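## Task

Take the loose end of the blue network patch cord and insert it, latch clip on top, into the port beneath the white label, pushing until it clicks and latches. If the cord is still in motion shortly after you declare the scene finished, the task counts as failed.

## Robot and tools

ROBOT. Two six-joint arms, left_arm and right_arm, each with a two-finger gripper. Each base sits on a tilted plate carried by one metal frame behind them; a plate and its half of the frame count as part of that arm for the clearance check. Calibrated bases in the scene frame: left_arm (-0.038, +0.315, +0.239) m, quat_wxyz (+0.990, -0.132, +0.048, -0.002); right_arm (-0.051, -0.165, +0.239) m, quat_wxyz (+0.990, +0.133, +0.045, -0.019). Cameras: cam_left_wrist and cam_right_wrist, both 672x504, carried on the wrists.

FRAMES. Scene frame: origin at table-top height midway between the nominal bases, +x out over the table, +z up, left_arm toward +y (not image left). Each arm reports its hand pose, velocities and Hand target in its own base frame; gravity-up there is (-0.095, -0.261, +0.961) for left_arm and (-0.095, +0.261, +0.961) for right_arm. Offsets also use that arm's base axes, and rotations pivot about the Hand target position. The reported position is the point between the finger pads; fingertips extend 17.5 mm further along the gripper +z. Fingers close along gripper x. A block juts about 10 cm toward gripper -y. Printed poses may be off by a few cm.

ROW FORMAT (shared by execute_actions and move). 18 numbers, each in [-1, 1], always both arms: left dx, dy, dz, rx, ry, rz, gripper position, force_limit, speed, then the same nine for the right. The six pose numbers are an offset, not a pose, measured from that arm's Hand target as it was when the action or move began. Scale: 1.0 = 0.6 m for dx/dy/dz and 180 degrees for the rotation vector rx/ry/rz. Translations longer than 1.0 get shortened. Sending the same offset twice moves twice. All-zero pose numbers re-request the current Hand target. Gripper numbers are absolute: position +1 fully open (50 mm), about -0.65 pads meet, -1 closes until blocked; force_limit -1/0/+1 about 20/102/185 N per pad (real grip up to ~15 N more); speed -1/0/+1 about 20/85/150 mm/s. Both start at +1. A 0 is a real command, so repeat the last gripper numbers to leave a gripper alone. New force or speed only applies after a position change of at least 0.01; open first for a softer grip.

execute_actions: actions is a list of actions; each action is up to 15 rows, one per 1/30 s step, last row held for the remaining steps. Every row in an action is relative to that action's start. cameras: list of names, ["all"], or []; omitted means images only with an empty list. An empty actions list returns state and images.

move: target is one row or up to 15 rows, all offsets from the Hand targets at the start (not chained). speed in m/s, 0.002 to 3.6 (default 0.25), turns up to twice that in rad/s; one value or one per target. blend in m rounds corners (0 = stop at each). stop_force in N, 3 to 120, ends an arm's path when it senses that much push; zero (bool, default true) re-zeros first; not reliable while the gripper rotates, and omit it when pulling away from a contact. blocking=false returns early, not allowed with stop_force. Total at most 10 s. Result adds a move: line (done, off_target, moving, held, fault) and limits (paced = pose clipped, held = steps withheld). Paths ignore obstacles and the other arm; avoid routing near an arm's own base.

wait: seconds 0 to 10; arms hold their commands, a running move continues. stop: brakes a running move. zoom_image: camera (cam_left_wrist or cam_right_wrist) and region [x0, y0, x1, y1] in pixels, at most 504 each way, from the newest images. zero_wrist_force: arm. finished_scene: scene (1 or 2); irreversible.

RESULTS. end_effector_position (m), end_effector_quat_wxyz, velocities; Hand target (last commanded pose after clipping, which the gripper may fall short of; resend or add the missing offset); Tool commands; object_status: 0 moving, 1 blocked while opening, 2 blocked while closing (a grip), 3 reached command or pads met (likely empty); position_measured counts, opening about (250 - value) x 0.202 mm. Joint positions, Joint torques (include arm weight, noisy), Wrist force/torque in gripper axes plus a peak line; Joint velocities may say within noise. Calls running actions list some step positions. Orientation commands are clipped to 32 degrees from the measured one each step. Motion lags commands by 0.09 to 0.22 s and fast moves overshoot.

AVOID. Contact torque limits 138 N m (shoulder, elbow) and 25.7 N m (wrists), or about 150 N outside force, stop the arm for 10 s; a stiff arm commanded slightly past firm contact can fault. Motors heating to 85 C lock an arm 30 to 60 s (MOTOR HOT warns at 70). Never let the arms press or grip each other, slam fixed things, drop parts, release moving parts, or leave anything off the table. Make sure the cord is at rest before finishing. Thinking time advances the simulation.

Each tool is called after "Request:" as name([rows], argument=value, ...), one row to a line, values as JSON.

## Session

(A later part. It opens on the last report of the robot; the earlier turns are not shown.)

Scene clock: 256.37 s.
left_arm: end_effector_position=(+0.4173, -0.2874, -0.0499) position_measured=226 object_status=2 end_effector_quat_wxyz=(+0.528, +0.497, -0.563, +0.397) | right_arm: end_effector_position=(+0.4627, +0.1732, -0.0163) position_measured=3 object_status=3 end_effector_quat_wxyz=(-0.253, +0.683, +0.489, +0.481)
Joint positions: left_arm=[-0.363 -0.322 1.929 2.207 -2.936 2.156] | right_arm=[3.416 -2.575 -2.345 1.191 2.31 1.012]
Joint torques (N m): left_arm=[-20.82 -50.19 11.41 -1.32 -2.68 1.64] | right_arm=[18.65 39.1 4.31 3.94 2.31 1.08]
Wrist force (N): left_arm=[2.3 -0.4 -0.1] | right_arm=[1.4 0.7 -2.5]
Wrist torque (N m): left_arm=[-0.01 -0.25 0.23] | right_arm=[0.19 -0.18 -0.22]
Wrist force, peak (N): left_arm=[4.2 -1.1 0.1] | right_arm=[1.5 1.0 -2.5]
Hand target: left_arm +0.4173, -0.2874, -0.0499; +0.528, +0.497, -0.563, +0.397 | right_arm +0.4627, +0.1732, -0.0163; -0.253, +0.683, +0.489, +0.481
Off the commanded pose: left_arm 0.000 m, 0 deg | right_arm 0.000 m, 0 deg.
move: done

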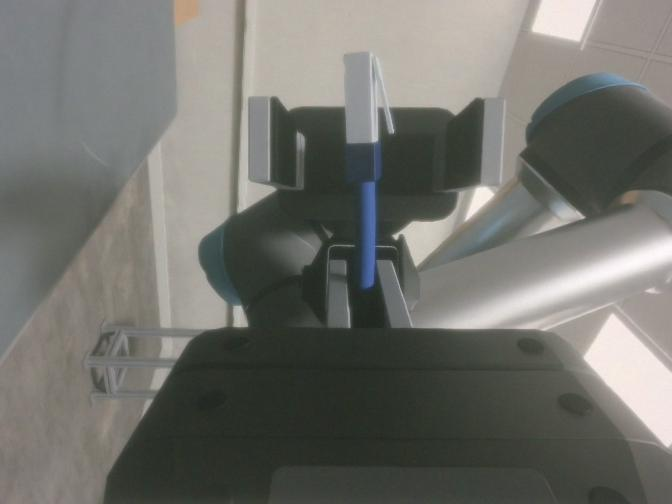

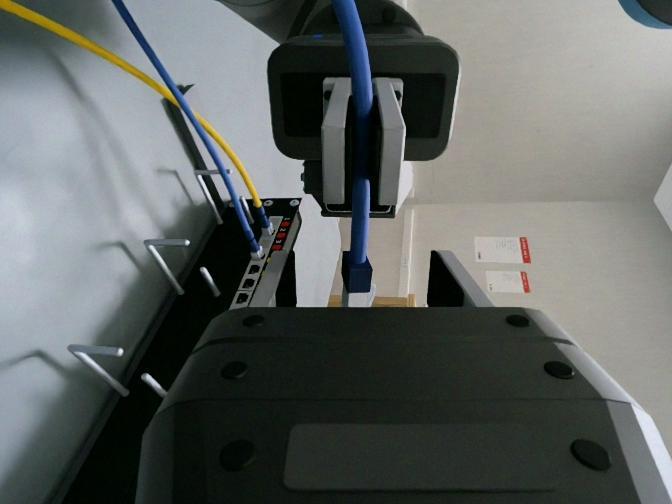

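Request:
move([
  [0,0,0,0,0,0,-1,-0.6,-1, -0.102,-0.2045,0.103,0,0,0,1,-0.4,-0.8],
  [0,0,0,0,0,0,-1,-0.6,-1, -0.049,-0.125,0.333,-0.488,0.122,0.019,1,-0.4,-0.8],
  [0,0,0,0,0,0,-1,-0.6,-1, -0.0025,0.122,0.1955,-0.488,0.122,0.019,1,-0.4,-0.8],
], speed=0.25, cameras=["all"])

Scene clock: 260.33 s.
left_arm: end_effector_position=(+0.4173, -0.2874, -0.0499) position_measured=226 object_status=2 end_effector_quat_wxyz=(+0.528, +0.497, -0.563, +0.397) | right_arm: end_effector_position=(+0.4362, +0.1218, +0.0100) position_measured=3 object_status=3 end_effector_quat_wxyz=(-0.252, +0.683, +0.487, +0.483)
Joint positions: left_arm=[-0.363 -0.322 1.929 2.207 -2.936 2.156] | right_arm=[3.278 -2.492 -2.441 1.129 2.42 0.903]
Joint torques (N m): left_arm=[-20.71 -47.09 9.62 -1.53 -2.4 1.09] | right_arm=[17.38 24.34 4.43 4.45 -0.05 1.3]
Wrist force (N): left_arm=[1.9 -0.4 0.1] | right_arm=[1.4 0.8 -2.4]
Wrist torque (N m): left_arm=[-0.01 -0.19 0.23] | right_arm=[0.19 -0.18 -0.23]
Wrist force, peak (N): left_arm=[2.5 -0.7 -0.3] | right_arm=[1.5 1.0 -13.3]
Hand target: left_arm +0.4173, -0.2874, -0.0499; +0.528, +0.497, -0.563, +0.397 | right_arm +0.4362, +0.1218, +0.0099; -0.252, +0.683, +0.487, +0.483 (not the last commanded pose)
Off the commanded pose: left_arm 0.000 m, 0 deg | right_arm 0.156 m, 91 deg.
move: held (right_arm; a check stopped the path); path passed 0 of 3 targets; limits=held
pose unreachable (right arm): on one or more control steps of this call, first in action 0 (counted from 0), this arm could not follow its commanded pose, so it was not sent that pose on those steps. It may still have moved: this result reports where it is.
cause: moving toward the commanded pose would bring two parts of the arm too close to each other (its gripper and another part of the arm, with joints 4 (wrist 1) to 6 (wrist 3) between them, 6 mm apart when it was first held).

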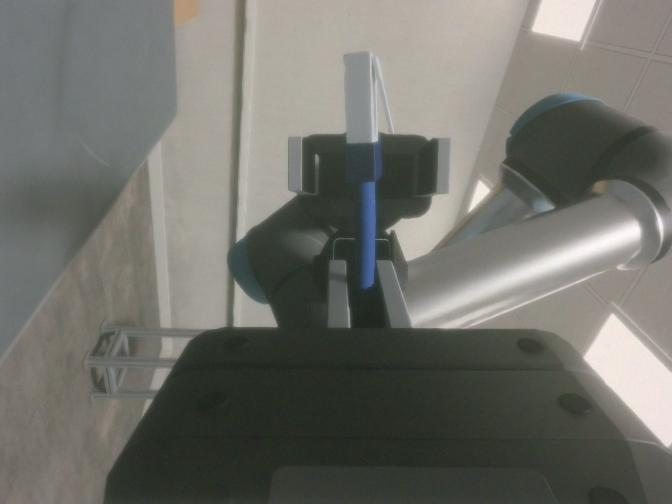

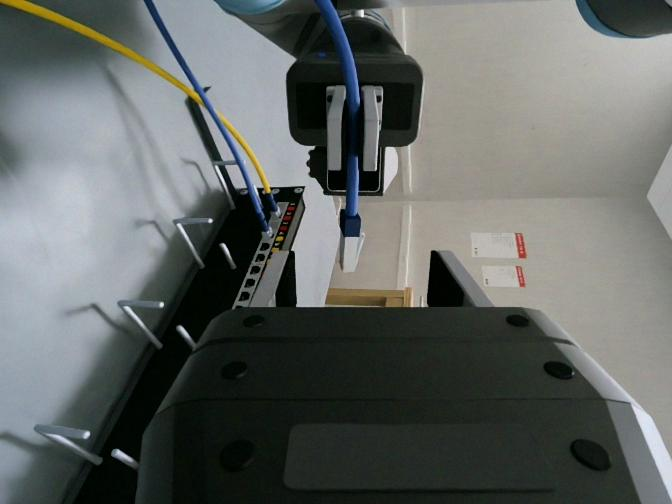

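Request:
move([
  [0,0,0,0,0,0,-1,-0.6,-1, -0.005,-0.039,0.289,-0.488,0.122,0.019,1,-0.4,-0.8],
  [0,0,0,0,0,0,-1,-0.6,-1, 0.0417,0.2077,0.1517,-0.488,0.122,0.019,1,-0.4,-0.8],
], speed=0.25, cameras=["all"])

Scene clock: 269.13 s.
left_arm: end_effector_position=(+0.4173, -0.2874, -0.0499) position_measured=226 object_status=2 end_effector_quat_wxyz=(+0.528, +0.497, -0.563, +0.397) | right_arm: end_effector_position=(+0.4613, +0.2464, +0.1010) position_measured=3 object_status=3 end_effector_quat_wxyz=(+0.196, +0.724, +0.650, -0.120)
Joint positions: left_arm=[-0.363 -0.322 1.929 2.207 -2.936 2.156] | right_arm=[4.064 -1.867 -1.822 -1.349 1.234 1.087]
Joint torques (N m): left_arm=[-21.07 -44.93 9.22 -2.15 -1.72 -0.19] | right_arm=[20.26 19 30.38 4.01 1.14 1.23]
Wrist force (N): left_arm=[2.1 -0.5 0.2] | right_arm=[-0.2 -0.2 -1.4]
Wrist torque (N m): left_arm=[-0.04 -0.21 0.23] | right_arm=[0.05 -0.05 -0.27]
Wrist force, peak (N): left_arm=[2.6 -0.5 0.2] | right_arm=[1.7 0.5 -3.2]
Hand target: left_arm +0.4173, -0.2874, -0.0499; +0.528, +0.497, -0.563, +0.397 | right_arm +0.4613, +0.2465, +0.1010; +0.196, +0.724, +0.650, -0.120
Off the commanded pose: left_arm 0.000 m, 0 deg | right_arm 0.000 m, 0 deg.
move: done

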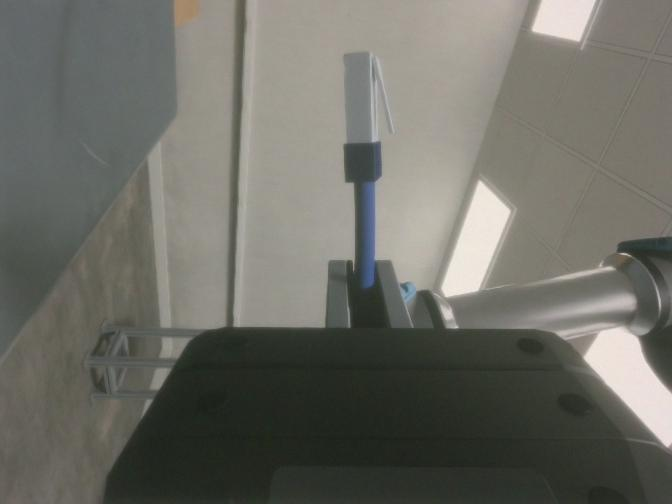

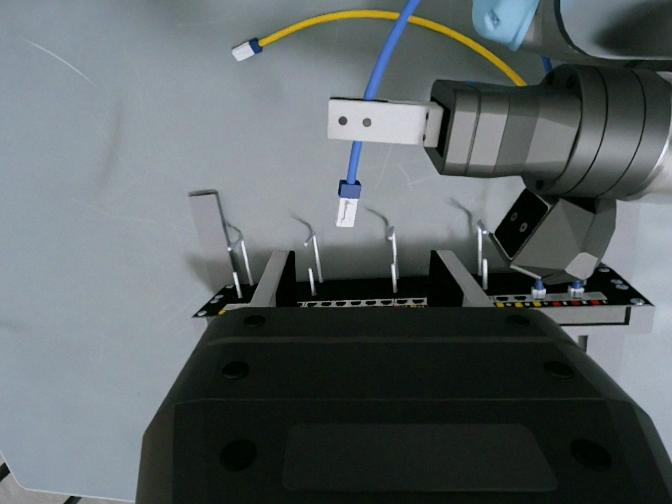

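Request:
move([
  [0,0,0,0,0,0,-1,-0.6,-1, 0,0,0,0,0,0,0.2,-0.4,-0.8],
  [0,0,0,0,0,0,-1,-0.6,-1, 0.0093,-0.0589,-0.1156,0.0026,-0.0146,-0.0298,0.2,-0.4,-0.8],
  [0,0,0,0,0,0,-1,-0.6,-1, 0.0155,-0.0982,-0.1927,0.0026,-0.0146,-0.0298,0.2,-0.4,-0.8],
], speed=0.1, cameras=["all"])

Scene clock: 281.43 s.
left_arm: end_effector_position=(+0.4173, -0.2874, -0.0499) position_measured=226 object_status=2 end_effector_quat_wxyz=(+0.528, +0.497, -0.563, +0.397) | right_arm: end_effector_position=(+0.4706, +0.1876, -0.0146) position_measured=123 object_status=3 end_effector_quat_wxyz=(+0.202, +0.757, +0.611, -0.110)
Joint positions: left_arm=[-0.363 -0.322 1.929 2.207 -2.936 2.156] | right_arm=[3.981 -2.006 -2.013 -0.991 1.209 1.108]
Joint torques (N m): left_arm=[-22.28 -42.44 8.77 -2.48 -1.24 -1.14] | right_arm=[5.49 20.79 10.02 3.98 -1.75 -1.87]
Wrist force (N): left_arm=[2.2 -0.3 -0.1] | right_arm=[-0.1 -0.3 -1.9]
Wrist torque (N m): left_arm=[0.01 -0.23 0.23] | right_arm=[0.04 -0.06 -0.16]
Wrist force, peak (N): left_arm=[2.6 -0.2 0.4] | right_arm=[-0.2 -0.2 -2.9]
Hand target: left_arm +0.4173, -0.2874, -0.0499; +0.528, +0.497, -0.563, +0.397 | right_arm +0.4706, +0.1875, -0.0147; +0.202, +0.757, +0.611, -0.110
Off the commanded pose: left_arm 0.000 m, 0 deg | right_arm 0.000 m, 0 deg.
move: done

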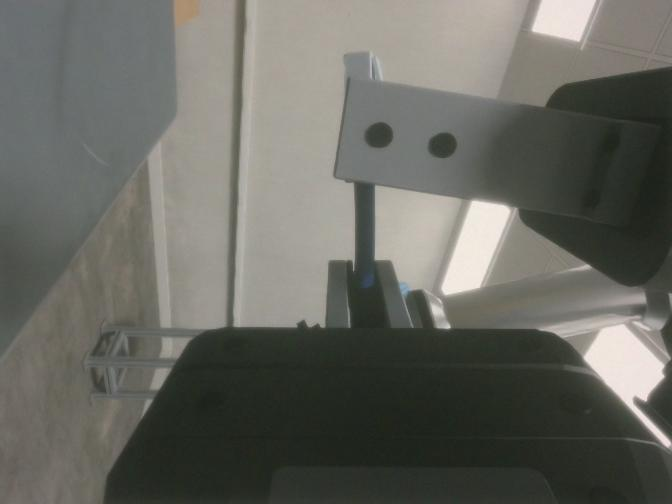

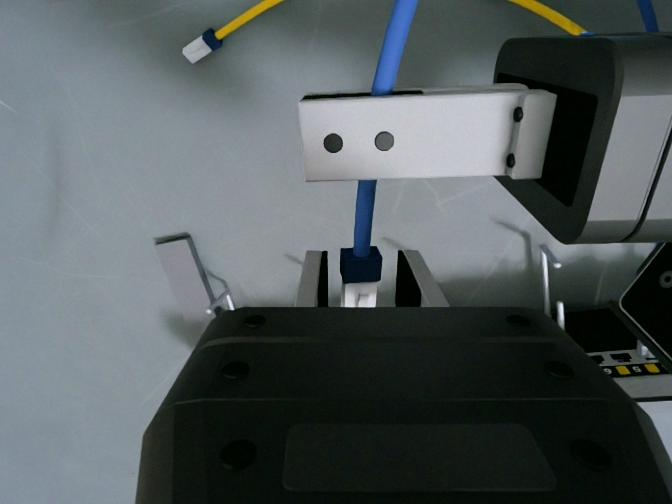

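Request:
move(target=[0,0,0,0,0,0,-1,-0.6,-1, -0.0129,0.0024,-0.0019,0,0,0,0.2,-0.4,-0.8], speed=0.05)

Request:
move(target=[0,0,0,0,0,0,-1,-0.6,-1, 0,0,0,0,0,0,-1,-0.2,-1], cameras=["all"])

Request:
zoom_image(camera="cam_right_wrist", region=[260, 170, 470, 330])

Scene clock: 291.30 s.
left_arm: end_effector_position=(+0.4173, -0.2874, -0.0499) position_measured=226 object_status=2 end_effector_quat_wxyz=(+0.528, +0.497, -0.563, +0.397) | right_arm: end_effector_position=(+0.4629, +0.1890, -0.0158) position_measured=123 object_status=3 end_effector_quat_wxyz=(+0.202, +0.757, +0.611, -0.110)
Joint positions: left_arm=[-0.363 -0.322 1.929 2.207 -2.936 2.156] | right_arm=[3.994 -1.998 -2.03 -0.988 1.212 1.121]
Joint torques (N m): left_arm=[-21.92 -40.71 7.98 -2.61 -0.77 -1.69] | right_arm=[21.52 38.99 10.59 4.02 1.04 1.24]
Wrist force (N): left_arm=[1.9 -0.3 0.1] | right_arm=[-0.4 -0.4 -1.7]
Wrist torque (N m): left_arm=[0.00 -0.20 0.23] | right_arm=[0.02 -0.02 -0.26]
Wrist force, peak (N): left_arm=[2.6 -0.5 0.0] | right_arm=[-0.2 -0.2 -2.0]
Hand target: left_arm +0.4173, -0.2874, -0.0499; +0.528, +0.497, -0.563, +0.397 | right_arm +0.4628, +0.1890, -0.0158; +0.202, +0.757, +0.611, -0.110
Off the commanded pose: left_arm 0.000 m, 0 deg | right_arm 0.000 m, 0 deg.
move: done

Scene clock: 292.27 s.
left_arm: end_effector_position=(+0.4173, -0.2874, -0.0499) position_measured=226 object_status=2 end_effector_quat_wxyz=(+0.528, +0.497, -0.563, +0.397) | right_arm: end_effector_position=(+0.4628, +0.1890, -0.0158) position_measured=194 object_status=2 end_effector_quat_wxyz=(+0.202, +0.757, +0.611, -0.110)
Joint positions: left_arm=[-0.363 -0.322 1.929 2.207 -2.936 2.156] | right_arm=[3.994 -1.998 -2.03 -0.988 1.212 1.121]
Joint torques (N m): left_arm=[-20.88 -40.74 8.38 -2.51 -0.78 -1.72] | right_arm=[20.85 39.67 10.58 3.99 1.05 1.22]
Wrist force (N): left_arm=[1.9 0.0 -0.2] | right_arm=[-0.2 0.3 -1.7]
Wrist torque (N m): left_arm=[-0.03 -0.19 0.23] | right_arm=[0.05 -0.08 -0.26]
Wrist force, peak (N): left_arm=[2.5 -0.4 -0.1] | right_arm=[-0.2 -0.4 -2.0]
Hand target: left_arm +0.4173, -0.2874, -0.0499; +0.528, +0.497, -0.563, +0.397 | right_arm +0.4628, +0.1890, -0.0158; +0.202, +0.757, +0.611, -0.110
Off the commanded pose: left_arm 0.000 m, 0 deg | right_arm 0.000 m, 0 deg.
move: done

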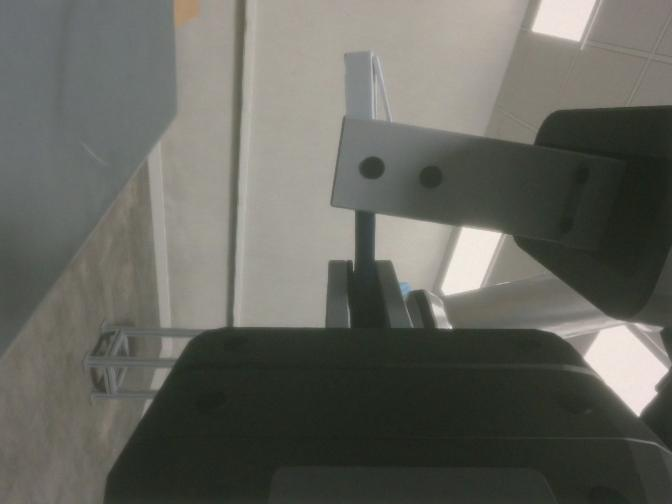

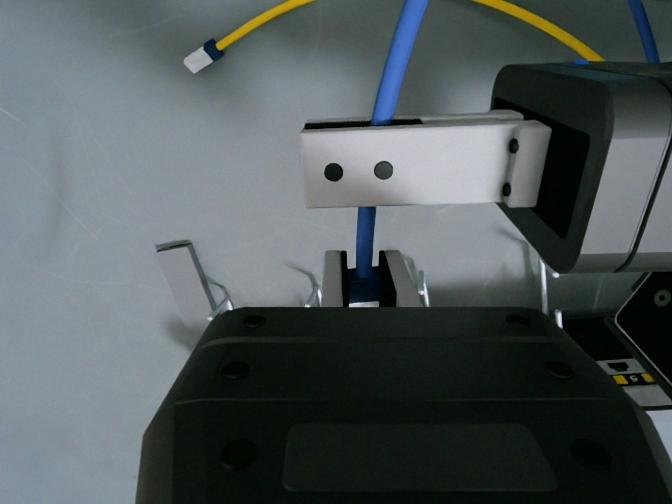

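Scaled by 2.400 from the camera's 672x504 image, which has a finer 960x720 frame.

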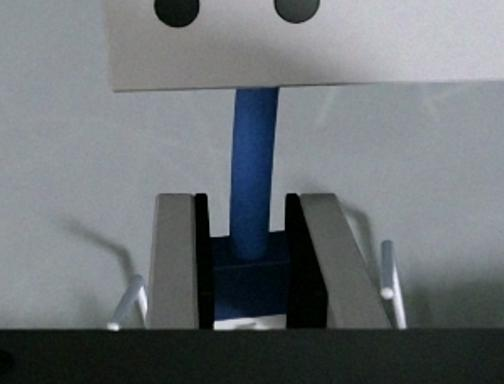

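Request:
move(target=[0,0,0,0,0,0,-1,-0.6,-1, 0,0,0,0,0,0,0.5,-0.4,-0.8])

Request:
move(target=[0,0,0,0,0,0,-1,-0.6,-1, -0.008,0.0015,-0.0055,0,0,0,0.5,-0.4,-0.8], speed=0.05)

Request:
move(target=[0,0,0,0,0,0,-1,-0.6,-1, 0,0,0,0,0,0,-1,-0.2,-1], cameras=["all"])

Request:
zoom_image(camera="cam_right_wrist", region=[260, 170, 470, 330])

Scene clock: 297.93 s.
left_arm: end_effector_position=(+0.4173, -0.2874, -0.0499) position_measured=226 object_status=2 end_effector_quat_wxyz=(+0.528, +0.497, -0.563, +0.397) | right_arm: end_effector_position=(+0.4628, +0.1890, -0.0158) position_measured=78 object_status=0 end_effector_quat_wxyz=(+0.202, +0.757, +0.611, -0.110)
Joint positions: left_arm=[-0.363 -0.322 1.929 2.207 -2.936 2.156] | right_arm=[3.994 -1.998 -2.03 -0.988 1.212 1.121]
Joint torques (N m): left_arm=[-21.05 -39.3 7.85 -2.85 -0.41 -1.58] | right_arm=[19.94 38.85 10.79 3.34 0.42 1.11]
Wrist force (N): left_arm=[2.5 -0.4 0.2] | right_arm=[-0.2 -0.2 -1.6]
Wrist torque (N m): left_arm=[-0.02 -0.28 0.23] | right_arm=[0.06 -0.05 -0.26]
Wrist force, peak (N): left_arm=[2.6 0.5 -0.3] | right_arm=[-0.1 -0.3 -2.0]
Hand target: left_arm +0.4173, -0.2874, -0.0499; +0.528, +0.497, -0.563, +0.397 | right_arm +0.4628, +0.1890, -0.0158; +0.202, +0.757, +0.611, -0.110
Off the commanded pose: left_arm 0.000 m, 0 deg | right_arm 0.000 m, 0 deg.
move: done

Scene clock: 298.67 s.
left_arm: end_effector_position=(+0.4173, -0.2874, -0.0499) position_measured=226 object_status=2 end_effector_quat_wxyz=(+0.528, +0.497, -0.563, +0.397) | right_arm: end_effector_position=(+0.4581, +0.1899, -0.0191) position_measured=78 object_status=3 end_effector_quat_wxyz=(+0.202, +0.757, +0.611, -0.110)
Joint positions: left_arm=[-0.363 -0.322 1.929 2.207 -2.936 2.156] | right_arm=[4.002 -1.998 -2.041 -0.979 1.215 1.129]
Joint torques (N m): left_arm=[-20.97 -38.08 7.56 -3.03 -0.31 -1.53] | right_arm=[20.96 21.38 9.17 4.17 1.19 1.26]
Wrist force (N): left_arm=[2.2 -0.1 -0.6] | right_arm=[0.0 -0.3 -1.8]
Wrist torque (N m): left_arm=[0.02 -0.24 0.23] | right_arm=[0.05 -0.08 -0.25]
Wrist force, peak (N): left_arm=[2.5 -0.6 0.0] | right_arm=[-0.4 -0.5 -1.9]
Hand target: left_arm +0.4173, -0.2874, -0.0499; +0.528, +0.497, -0.563, +0.397 | right_arm +0.4580, +0.1899, -0.0191; +0.202, +0.757, +0.611, -0.110
Off the commanded pose: left_arm 0.000 m, 0 deg | right_arm 0.000 m, 0 deg.
move: done

Scene clock: 300.07 s.
left_arm: end_effector_position=(+0.4173, -0.2874, -0.0499) position_measured=226 object_status=2 end_effector_quat_wxyz=(+0.528, +0.497, -0.563, +0.397) | right_arm: end_effector_position=(+0.4580, +0.1899, -0.0191) position_measured=195 object_status=0 end_effector_quat_wxyz=(+0.202, +0.757, +0.611, -0.110)
Joint positions: left_arm=[-0.363 -0.322 1.929 2.207 -2.936 2.156] | right_arm=[4.002 -1.998 -2.041 -0.978 1.215 1.129]
Joint torques (N m): left_arm=[-21.1 -37.02 8.21 -3.05 -0.24 -1.88] | right_arm=[20.43 21.42 10.29 3.84 1 1.24]
Wrist force (N): left_arm=[2.1 1.4 -0.6] | right_arm=[-0.4 1.2 -1.5]
Wrist torque (N m): left_arm=[0.04 -0.22 0.23] | right_arm=[0.03 -0.07 -0.26]
Wrist force, peak (N): left_arm=[2.5 1.8 -0.5] | right_arm=[-0.4 1.6 -1.7]
Hand target: left_arm +0.4173, -0.2874, -0.0499; +0.528, +0.497, -0.563, +0.397 | right_arm +0.4580, +0.1899, -0.0191; +0.202, +0.757, +0.611, -0.110
Off the commanded pose: left_arm 0.000 m, 0 deg | right_arm 0.000 m, 0 deg.
move: done

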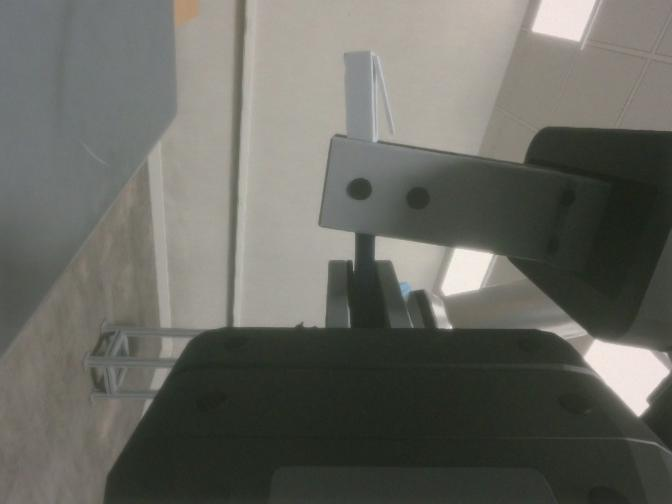

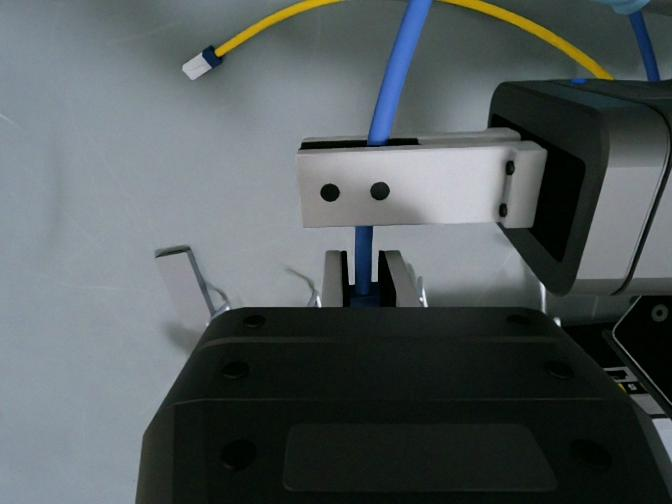

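Scaled by 2.400 from the camera's 672x504 image, which has a finer 960x720 frame.

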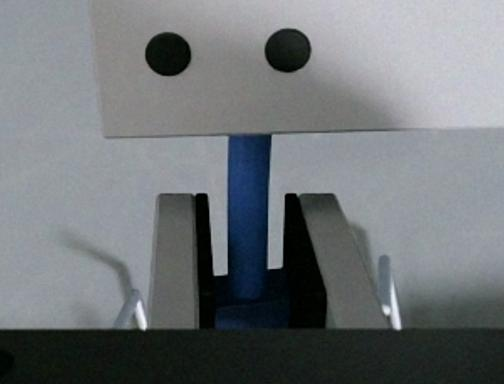

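Request:
move(target=[0,0,0,0,0,0,1,-0.6,-0.6, 0,0,0,0,0,0,-1,-0.2,-1])

Request:
move(target=[0.0337,0.247,0.021,0,0,0,1,-0.6,-0.6, 0,0,0,0,0,0,-1,-0.2,-1], cameras=["all"])

Request:
zoom_image(camera="cam_right_wrist", region=[180, 230, 672, 500])

Scene clock: 307.37 s.
left_arm: end_effector_position=(+0.4173, -0.2874, -0.0499) position_measured=3 object_status=3 end_effector_quat_wxyz=(+0.528, +0.497, -0.563, +0.397) | right_arm: end_effector_position=(+0.4580, +0.1899, -0.0191) position_measured=195 object_status=2 end_effector_quat_wxyz=(+0.202, +0.757, +0.611, -0.110)
Joint positions: left_arm=[-0.363 -0.322 1.929 2.207 -2.936 2.156] | right_arm=[4.002 -1.998 -2.041 -0.978 1.215 1.129]
Joint torques (N m): left_arm=[-20.82 -36.76 6.79 -3.44 0.19 -1.58] | right_arm=[20.21 21.75 11.41 3 0.18 1.21]
Wrist force (N): left_arm=[2.3 -0.3 -0.4] | right_arm=[0.0 -0.3 -1.8]
Wrist torque (N m): left_arm=[0.00 -0.24 0.21] | right_arm=[0.02 -0.10 -0.25]
Wrist force, peak (N): left_arm=[2.3 2.0 -0.7] | right_arm=[-0.4 1.6 -1.7]
Hand target: left_arm +0.4173, -0.2874, -0.0499; +0.528, +0.497, -0.563, +0.397 | right_arm +0.4580, +0.1899, -0.0191; +0.202, +0.757, +0.611, -0.110
Off the commanded pose: left_arm 0.000 m, 0 deg | right_arm 0.000 m, 0 deg.
move: done

Scene clock: 310.57 s.
left_arm: end_effector_position=(+0.4375, -0.1392, -0.0373) position_measured=3 object_status=3 end_effector_quat_wxyz=(+0.528, +0.497, -0.563, +0.397) | right_arm: end_effector_position=(+0.4580, +0.1899, -0.0191) position_measured=195 object_status=2 end_effector_quat_wxyz=(+0.202, +0.757, +0.611, -0.110)
Joint positions: left_arm=[-0.043 -0.743 2.035 4.31 -2.938 3.963] | right_arm=[4.002 -1.998 -2.041 -0.978 1.215 1.129]
Joint torques (N m): left_arm=[0.76 -24.67 -17.6 0.71 0.81 2.8] | right_arm=[19.89 21.77 12.3 2.56 -0.53 1.11]
Wrist force (N): left_arm=[2.0 -0.3 0.2] | right_arm=[0.0 -0.2 -1.6]
Wrist torque (N m): left_arm=[0.00 -0.19 0.23] | right_arm=[0.05 -0.08 -0.25]
Wrist force, peak (N): left_arm=[2.7 -0.6 2.2] | right_arm=[-0.1 -0.3 -1.9]
Hand target: left_arm +0.4375, -0.1392, -0.0373; +0.528, +0.497, -0.563, +0.397 | right_arm +0.4580, +0.1899, -0.0191; +0.202, +0.757, +0.611, -0.110
Off the commanded pose: left_arm 0.000 m, 0 deg | right_arm 0.000 m, 0 deg.
move: done

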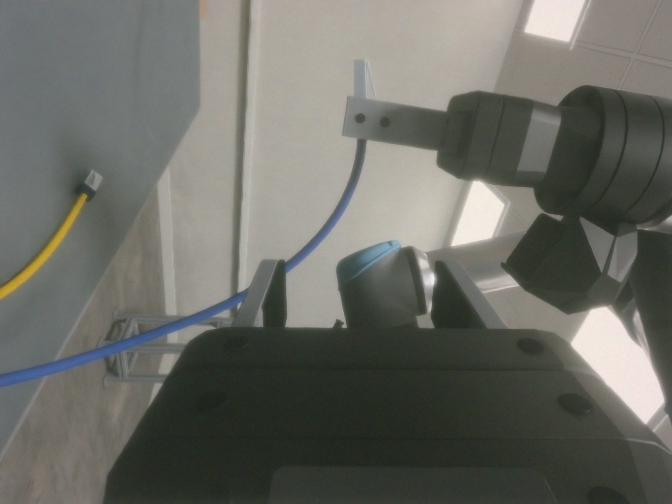

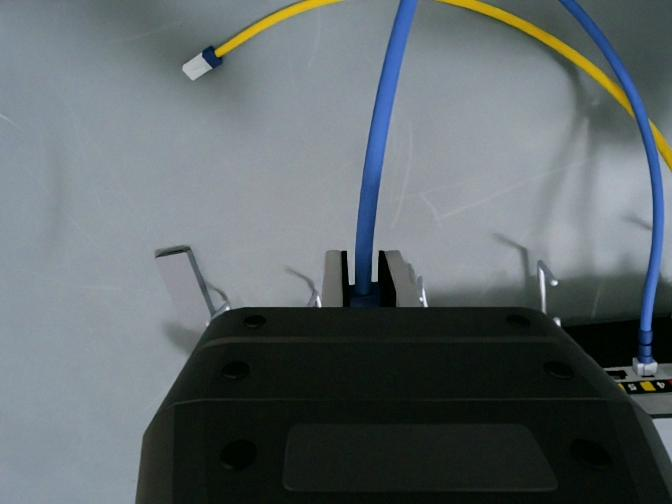

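Scaled by 1.024 from the camera's 672x504 image, which has a finer 960x720 frame.

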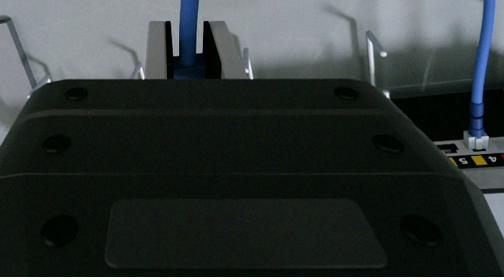

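Request:
move(target=[0,0,0,0,0,0,1,-0.6,-0.6, 0.1095,-0.1182,-0.186,0.0471,-0.0359,0.0892,-1,-0.2,-1], speed=0.2)

Request:
move([
  [-0.007,-0.066,0.155,0.206,-0.542,0.037,1,-0.6,-0.6, 0,0,0,0,0,0,-1,-0.2,-1],
  [0.121,-0.106,-0.067,0.206,-0.542,0.037,1,-0.6,-0.6, 0,0,0,0,0,0,-1,-0.2,-1],
], speed=0.3, cameras=["all"])

Request:
zoom_image(camera="cam_left_wrist", region=[220, 100, 460, 280])

Scene clock: 338.40 s.
left_arm: end_effector_position=(+0.4375, -0.1392, -0.0373) position_measured=3 object_status=3 end_effector_quat_wxyz=(+0.528, +0.497, -0.563, +0.397) | right_arm: end_effector_position=(+0.5237, +0.1190, -0.1307) position_measured=195 object_status=2 end_effector_quat_wxyz=(+0.193, +0.683, +0.705, +0.007)
Joint positions: left_arm=[-0.043 -0.743 2.035 4.31 -2.938 3.963] | right_arm=[3.808 -2.285 -2.194 -0.163 1.187 0.621]
Joint torques (N m): left_arm=[-0.27 -26.09 -15.75 0.48 0.72 2.62] | right_arm=[5.92 25.53 2.19 4.69 1.09 -1.92]
Wrist force (N): left_arm=[2.2 -0.5 0.0] | right_arm=[0.4 0.0 -2.3]
Wrist torque (N m): left_arm=[-0.02 -0.22 0.23] | right_arm=[0.11 -0.21 -0.20]
Wrist force, peak (N): left_arm=[2.7 -0.3 -0.2] | right_arm=[0.1 -0.6 -3.4]
Hand target: left_arm +0.4375, -0.1392, -0.0373; +0.528, +0.497, -0.563, +0.397 | right_arm +0.5237, +0.1190, -0.1307; +0.193, +0.682, +0.705, +0.007
Off the commanded pose: left_arm 0.000 m, 0 deg | right_arm 0.000 m, 0 deg.
move: done

Scene clock: 343.00 s.
left_arm: end_effector_position=(+0.5101, -0.2028, -0.0775) position_measured=3 object_status=3 end_effector_quat_wxyz=(+0.252, -0.187, +0.820, -0.479) | right_arm: end_effector_position=(+0.5237, +0.1190, -0.1307) position_measured=195 object_status=2 end_effector_quat_wxyz=(+0.193, +0.682, +0.705, +0.007)
Joint positions: left_arm=[-0.449 -0.373 2.225 1.752 -1.945 3.582] | right_arm=[3.808 -2.285 -2.194 -0.163 1.187 0.621]
Joint torques (N m): left_arm=[-1.63 -22.17 -7.85 -1.35 -3.39 2.66] | right_arm=[5.97 26.27 2.15 4.75 1.13 -1.86]
Wrist force (N): left_arm=[-0.8 -4.9 -2.8] | right_arm=[0.4 -0.1 -2.5]
Wrist torque (N m): left_arm=[-0.65 -0.01 0.31] | right_arm=[0.09 -0.20 -0.20]
Wrist force, peak (N): left_arm=[-0.7 -6.7 -4.6] | right_arm=[0.5 -0.3 -2.7]
Hand target: left_arm +0.5101, -0.2028, -0.0775; +0.252, -0.187, +0.820, -0.479 | right_arm +0.5237, +0.1190, -0.1307; +0.193, +0.682, +0.705, +0.007
Off the commanded pose: left_arm 0.000 m, 0 deg | right_arm 0.000 m, 0 deg.
move: done

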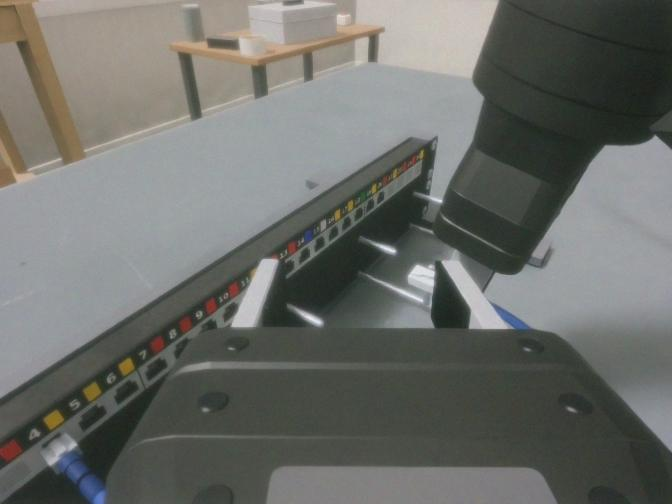

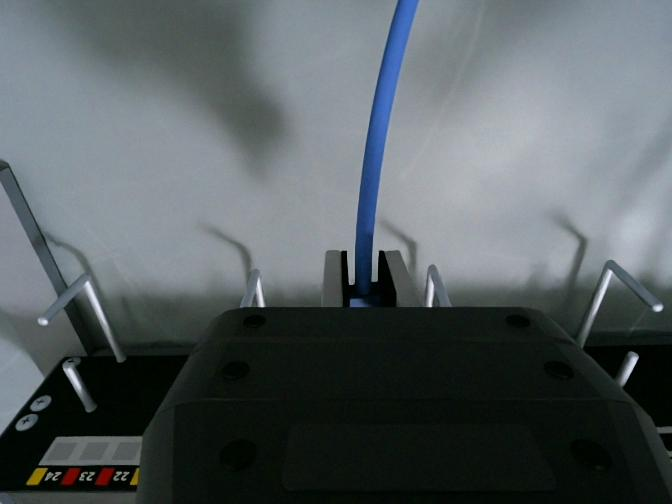

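Scaled by 2.100 from the camera's 672x504 image, which has a finer 960x720 frame.

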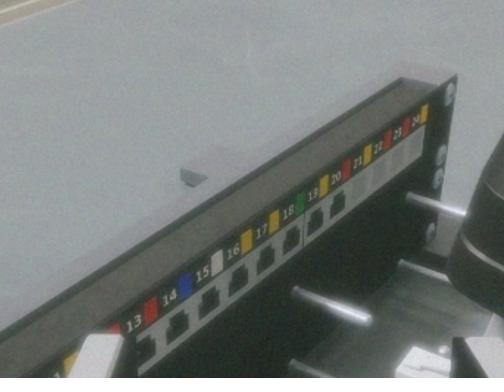

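Request:
move(target=[0,0,0,0,0,0,-0.6,-0.6,-0.6, 0,0,0,0,0,0,-1,-0.2,-1], cameras=["all"])

Request:
zoom_image(camera="cam_left_wrist", region=[290, 180, 500, 330])

Request:
zoom_image(camera="cam_right_wrist", region=[0, 350, 200, 500])

Scene clock: 349.73 s.
left_arm: end_effector_position=(+0.5101, -0.2028, -0.0775) position_measured=242 object_status=3 end_effector_quat_wxyz=(+0.252, -0.187, +0.820, -0.479) | right_arm: end_effector_position=(+0.5237, +0.1190, -0.1307) position_measured=195 object_status=2 end_effector_quat_wxyz=(+0.193, +0.682, +0.705, +0.007)
Joint positions: left_arm=[-0.449 -0.373 2.225 1.752 -1.945 3.582] | right_arm=[3.808 -2.285 -2.194 -0.163 1.187 0.621]
Joint torques (N m): left_arm=[-0.86 -21.71 -8.2 -1.35 -3.35 2.6] | right_arm=[5.83 26.03 2.07 4.66 1.04 -1.86]
Wrist force (N): left_arm=[-1.0 -4.5 -2.7] | right_arm=[0.5 -0.1 -2.4]
Wrist torque (N m): left_arm=[-0.58 0.03 0.32] | right_arm=[0.09 -0.21 -0.20]
Wrist force, peak (N): left_arm=[-0.9 -4.9 -3.0] | right_arm=[0.5 -0.2 -2.7]
Hand target: left_arm +0.5101, -0.2028, -0.0775; +0.252, -0.187, +0.820, -0.479 | right_arm +0.5237, +0.1190, -0.1307; +0.193, +0.682, +0.705, +0.007
Off the commanded pose: left_arm 0.000 m, 0 deg | right_arm 0.000 m, 0 deg.
move: done

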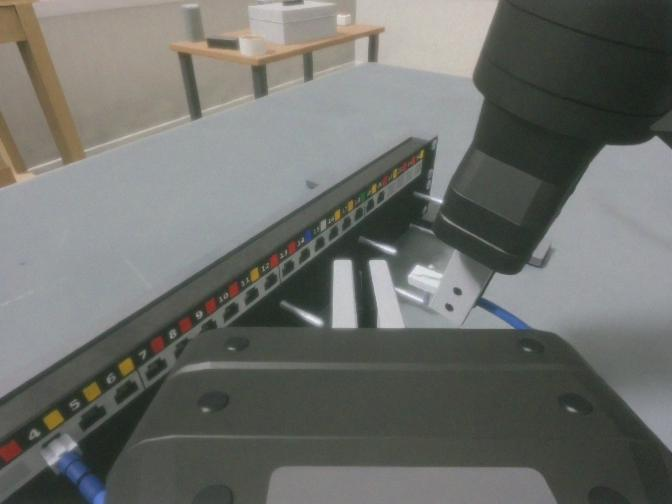

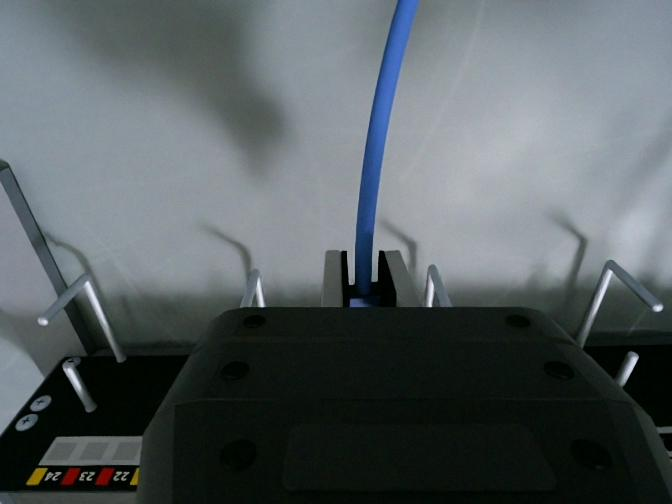

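Scaled by 2.400 from the camera's 672x504 image, which has a finer 960x720 frame.

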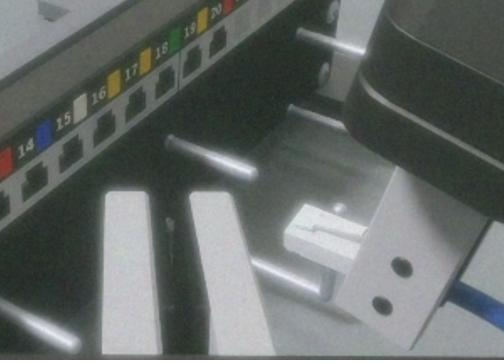

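Scaled by 2.520 from the camera's 672x504 image, which has a finer 960x720 frame.

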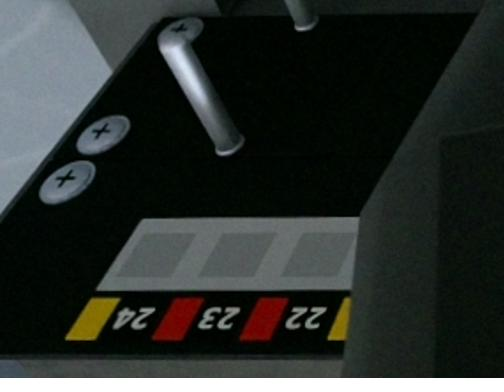

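Request:
move(target=[0,0,0,0,0,0,-0.6,-0.6,-0.6, 0.1005,-0.0057,0.0027,0,0,0,-1,-0.2,-1], speed=0.05, stop_force=8, cameras=["all"])

Request:
zoom_image(camera="cam_left_wrist", region=[270, 180, 430, 300])

Scene clock: 362.13 s.
left_arm: end_effector_position=(+0.5101, -0.2028, -0.0775) position_measured=242 object_status=3 end_effector_quat_wxyz=(+0.252, -0.187, +0.820, -0.479) | right_arm: end_effector_position=(+0.5840, +0.1155, -0.1291) position_measured=195 object_status=2 end_effector_quat_wxyz=(+0.193, +0.682, +0.705, +0.007)
Joint positions: left_arm=[-0.449 -0.373 2.225 1.752 -1.945 3.582] | right_arm=[3.731 -2.334 -2.034 -0.244 1.194 0.538]
Joint torques (N m): left_arm=[-1.05 -22.67 -6.98 -2.01 -3.29 2.58] | right_arm=[6.85 30.18 18.73 2.07 1.18 -1.92]
Wrist force (N): left_arm=[-1.3 -4.8 -2.7] | right_arm=[0.3 0.1 -2.2]
Wrist torque (N m): left_arm=[-0.63 0.06 0.33] | right_arm=[0.12 -0.18 -0.19]
Wrist force, peak (N): left_arm=[-1.0 -5.0 -3.1] | right_arm=[0.6 -0.6 -2.6]
Hand target: left_arm +0.5101, -0.2028, -0.0775; +0.252, -0.187, +0.820, -0.479 | right_arm +0.5840, +0.1155, -0.1291; +0.193, +0.682, +0.705, +0.007
Off the commanded pose: left_arm 0.000 m, 0 deg | right_arm 0.000 m, 0 deg.
move: done

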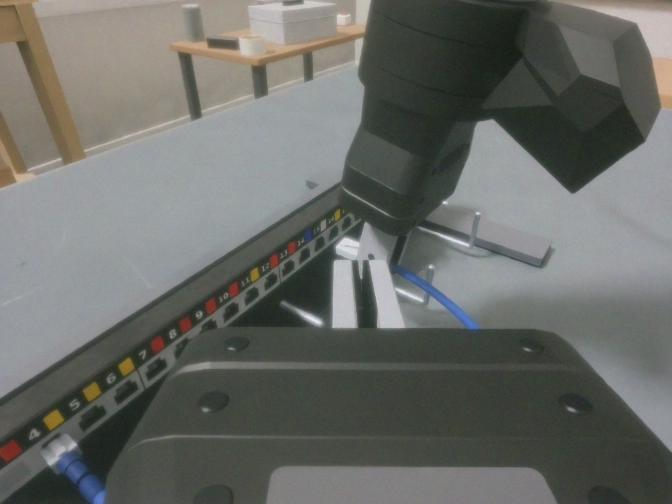

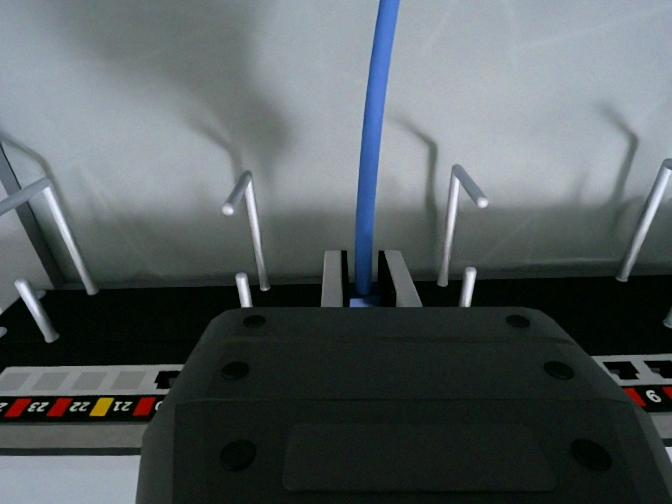

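Scaled by 3.150 from the camera's 672x504 image, which has a finer 960x720 frame.

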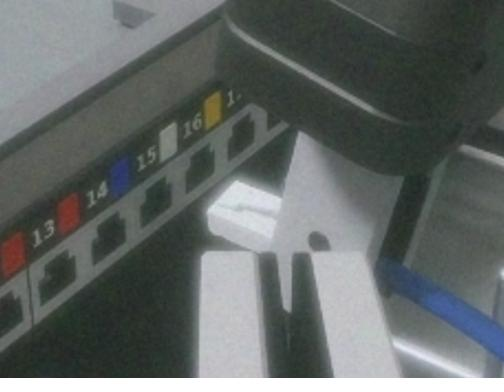

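Request:
move(target=[0,0,0,0,0,0,-0.6,-0.6,-0.6, -0.0005,0.009,0.0009,-0.0007,0.0019,0.0069,-1,-0.2,-1], speed=0.05, cameras=["all"])

Request:
zoom_image(camera="cam_left_wrist", region=[290, 200, 390, 275])

Request:
zoom_image(camera="cam_right_wrist", region=[0, 330, 210, 460])

Request:
zoom_image(camera="cam_right_wrist", region=[500, 330, 672, 460])

Scene clock: 380.07 s.
left_arm: end_effector_position=(+0.5101, -0.2028, -0.0775) position_measured=242 object_status=3 end_effector_quat_wxyz=(+0.252, -0.187, +0.820, -0.479) | right_arm: end_effector_position=(+0.5837, +0.1209, -0.1285) position_measured=195 object_status=2 end_effector_quat_wxyz=(+0.192, +0.675, +0.713, +0.006)
Joint positions: left_arm=[-0.449 -0.373 2.225 1.752 -1.945 3.582] | right_arm=[3.738 -2.333 -2.031 -0.249 1.197 0.523]
Joint torques (N m): left_arm=[-1.72 -22.83 -7.13 -2.38 -3.26 2.48] | right_arm=[22.62 48.05 19.34 2.03 1.24 -2.04]
Wrist force (N): left_arm=[-1.1 -4.7 -2.6] | right_arm=[0.3 0.1 -2.6]
Wrist torque (N m): left_arm=[-0.60 0.05 0.32] | right_arm=[0.11 -0.19 -0.19]
Wrist force, peak (N): left_arm=[-0.8 -5.0 -3.1] | right_arm=[0.3 0.0 -2.6]
Hand target: left_arm +0.5101, -0.2028, -0.0775; +0.252, -0.187, +0.820, -0.479 | right_arm +0.5837, +0.1209, -0.1285; +0.192, +0.675, +0.713, +0.006
Off the commanded pose: left_arm 0.000 m, 0 deg | right_arm 0.000 m, 0 deg.
move: done

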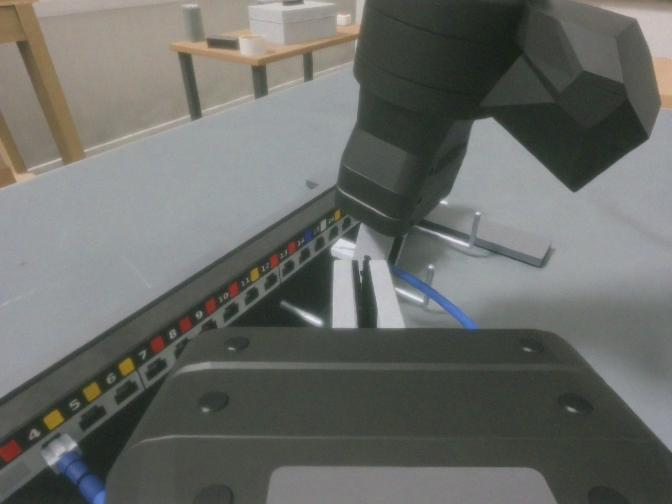

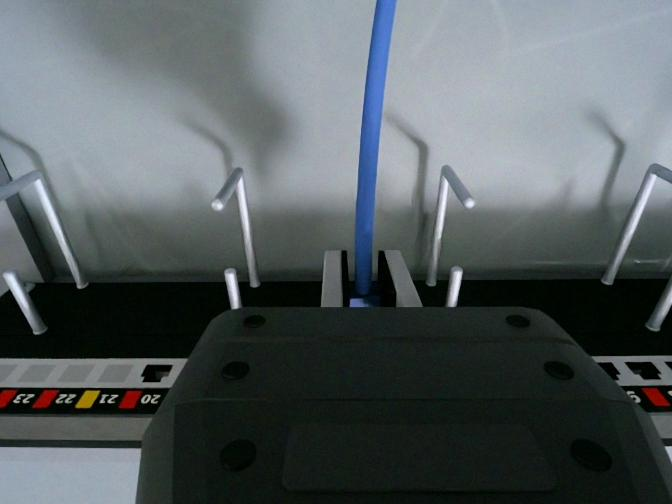

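Scaled by 5.040 from the camera's 672x504 image, which has a finer 960x720 frame.

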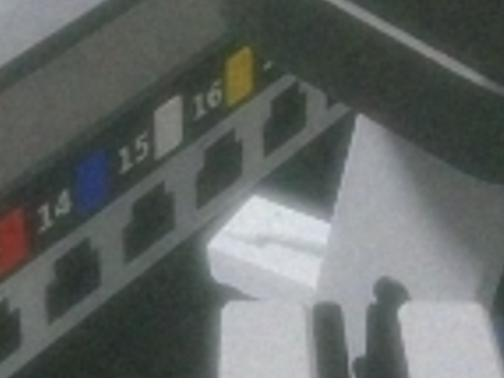

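Scaled by 2.400 from the camera's 672x504 image, which has a finer 960x720 frame.

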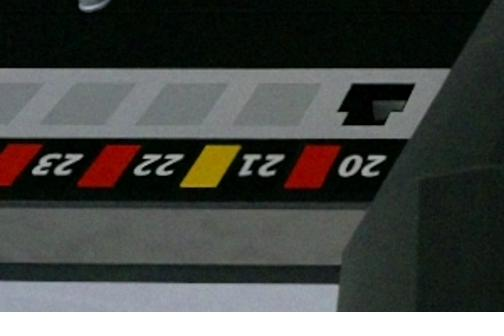

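Scaled by 2.930 from the camera's 672x504 image, which has a finer 960x720 frame.

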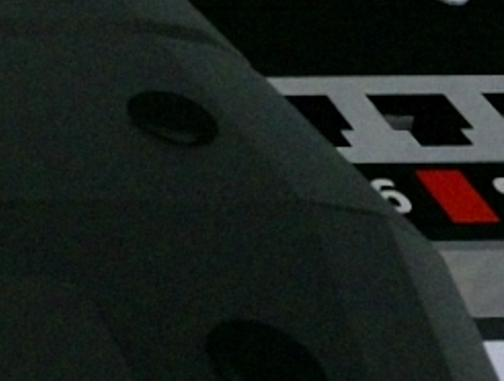

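Request:
move(target=[0,0,0,0,0,0,-0.6,-0.6,-0.6, 0.0148,0.001,0.0047,0,0,0,-1,-0.2,-1], speed=0.02, stop_force=5, cameras=["all"])

Request:
zoom_image(camera="cam_left_wrist", region=[290, 200, 390, 275])

Scene clock: 394.57 s.
left_arm: end_effector_position=(+0.5101, -0.2028, -0.0775) position_measured=242 object_status=3 end_effector_quat_wxyz=(+0.252, -0.187, +0.820, -0.479) | right_arm: end_effector_position=(+0.5926, +0.1215, -0.1257) position_measured=195 object_status=2 end_effector_quat_wxyz=(+0.192, +0.675, +0.713, +0.006)
Joint positions: left_arm=[-0.449 -0.373 2.225 1.752 -1.945 3.582] | right_arm=[3.73 -2.335 -2.006 -0.268 1.198 0.514]
Joint torques (N m): left_arm=[-2.01 -24.11 -7.5 -2.68 -2.74 2.38] | right_arm=[6.89 30.45 20.04 1.97 1.13 -1.87]
Wrist force (N): left_arm=[-1.0 -4.6 -2.7] | right_arm=[0.0 -0.1 -2.4]
Wrist torque (N m): left_arm=[-0.59 0.02 0.32] | right_arm=[0.08 -0.13 -0.19]
Wrist force, peak (N): left_arm=[-1.0 -5.0 -3.2] | right_arm=[0.3 -0.1 -2.7]
Hand target: left_arm +0.5101, -0.2028, -0.0775; +0.252, -0.187, +0.820, -0.479 | right_arm +0.5926, +0.1215, -0.1257; +0.192, +0.675, +0.713, +0.006
Off the commanded pose: left_arm 0.000 m, 0 deg | right_arm 0.000 m, 0 deg.
move: done

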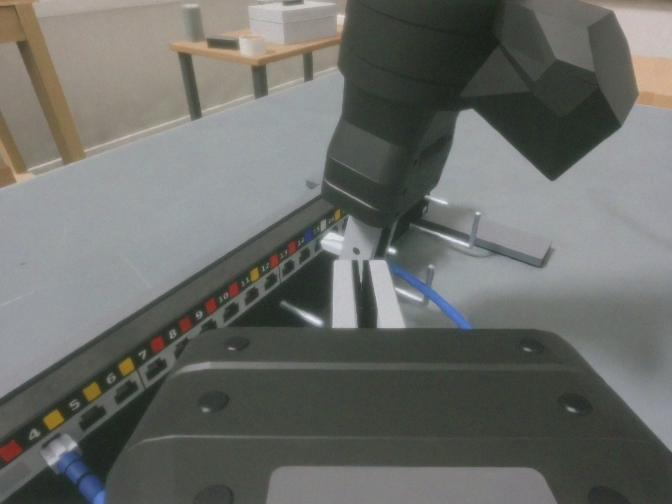

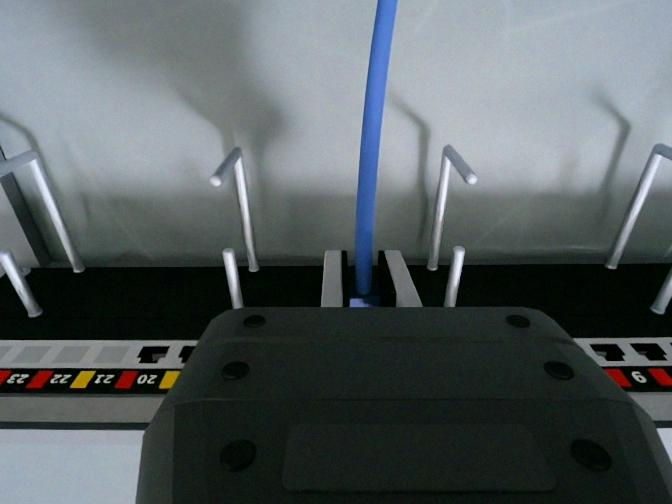

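Scaled by 5.040 from the camera's 672x504 image, which has a finer 960x720 frame.

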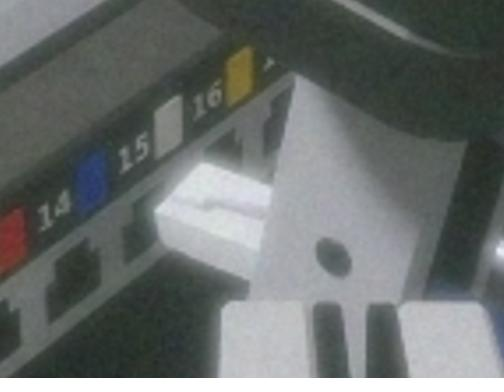

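Request:
move(target=[0,0,0,0,0,0,-0.6,-0.6,-0.6, 0.0008,-0.0022,-0.008,0,0,0,-1,-0.2,-1], speed=0.02, stop_force=5, cameras=["cam_left_wrist"])

Request:
zoom_image(camera="cam_left_wrist", region=[290, 200, 390, 275])

Scene clock: 407.83 s.
left_arm: end_effector_position=(+0.5101, -0.2028, -0.0775) position_measured=242 object_status=3 end_effector_quat_wxyz=(+0.252, -0.187, +0.820, -0.479) | right_arm: end_effector_position=(+0.5931, +0.1202, -0.1305) position_measured=195 object_status=2 end_effector_quat_wxyz=(+0.192, +0.675, +0.713, +0.006)
Joint positions: left_arm=[-0.449 -0.373 2.225 1.752 -1.945 3.582] | right_arm=[3.727 -2.347 -2.004 -0.257 1.198 0.511]
Joint torques (N m): left_arm=[-1.29 -24.27 -6.49 -3.06 -2.96 2.55] | right_arm=[7.35 30.93 19.29 4.76 1.25 -1.88]
Wrist force (N): left_arm=[-1.2 -4.9 -2.8] | right_arm=[0.2 -0.1 -2.4]
Wrist torque (N m): left_arm=[-0.65 0.05 0.32] | right_arm=[0.09 -0.17 -0.19]
Wrist force, peak (N): left_arm=[-1.5 -5.0 -2.8] | right_arm=[0.3 -0.1 -2.6]
Hand target: left_arm +0.5101, -0.2028, -0.0775; +0.252, -0.187, +0.820, -0.479 | right_arm +0.5931, +0.1202, -0.1305; +0.192, +0.675, +0.713, +0.006
Off the commanded pose: left_arm 0.000 m, 0 deg | right_arm 0.000 m, 0 deg.
move: done
Images, in order (width x height): cam_left_wrist 672x504.

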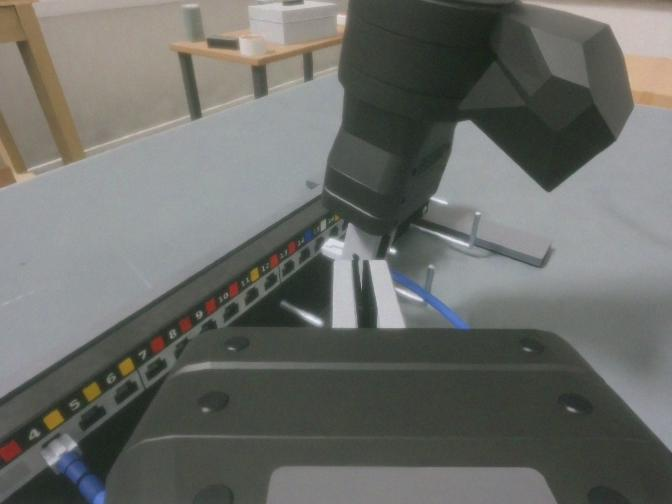

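Scaled by 5.040 from the camera's 672x504 image, which has a finer 960x720 frame.

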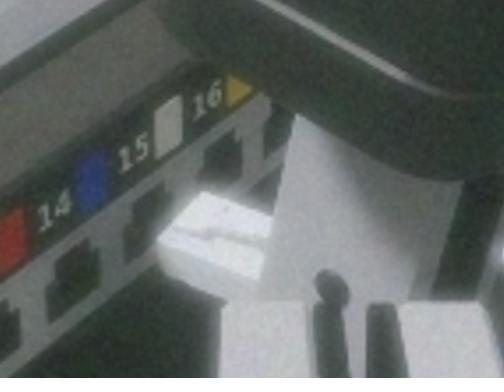

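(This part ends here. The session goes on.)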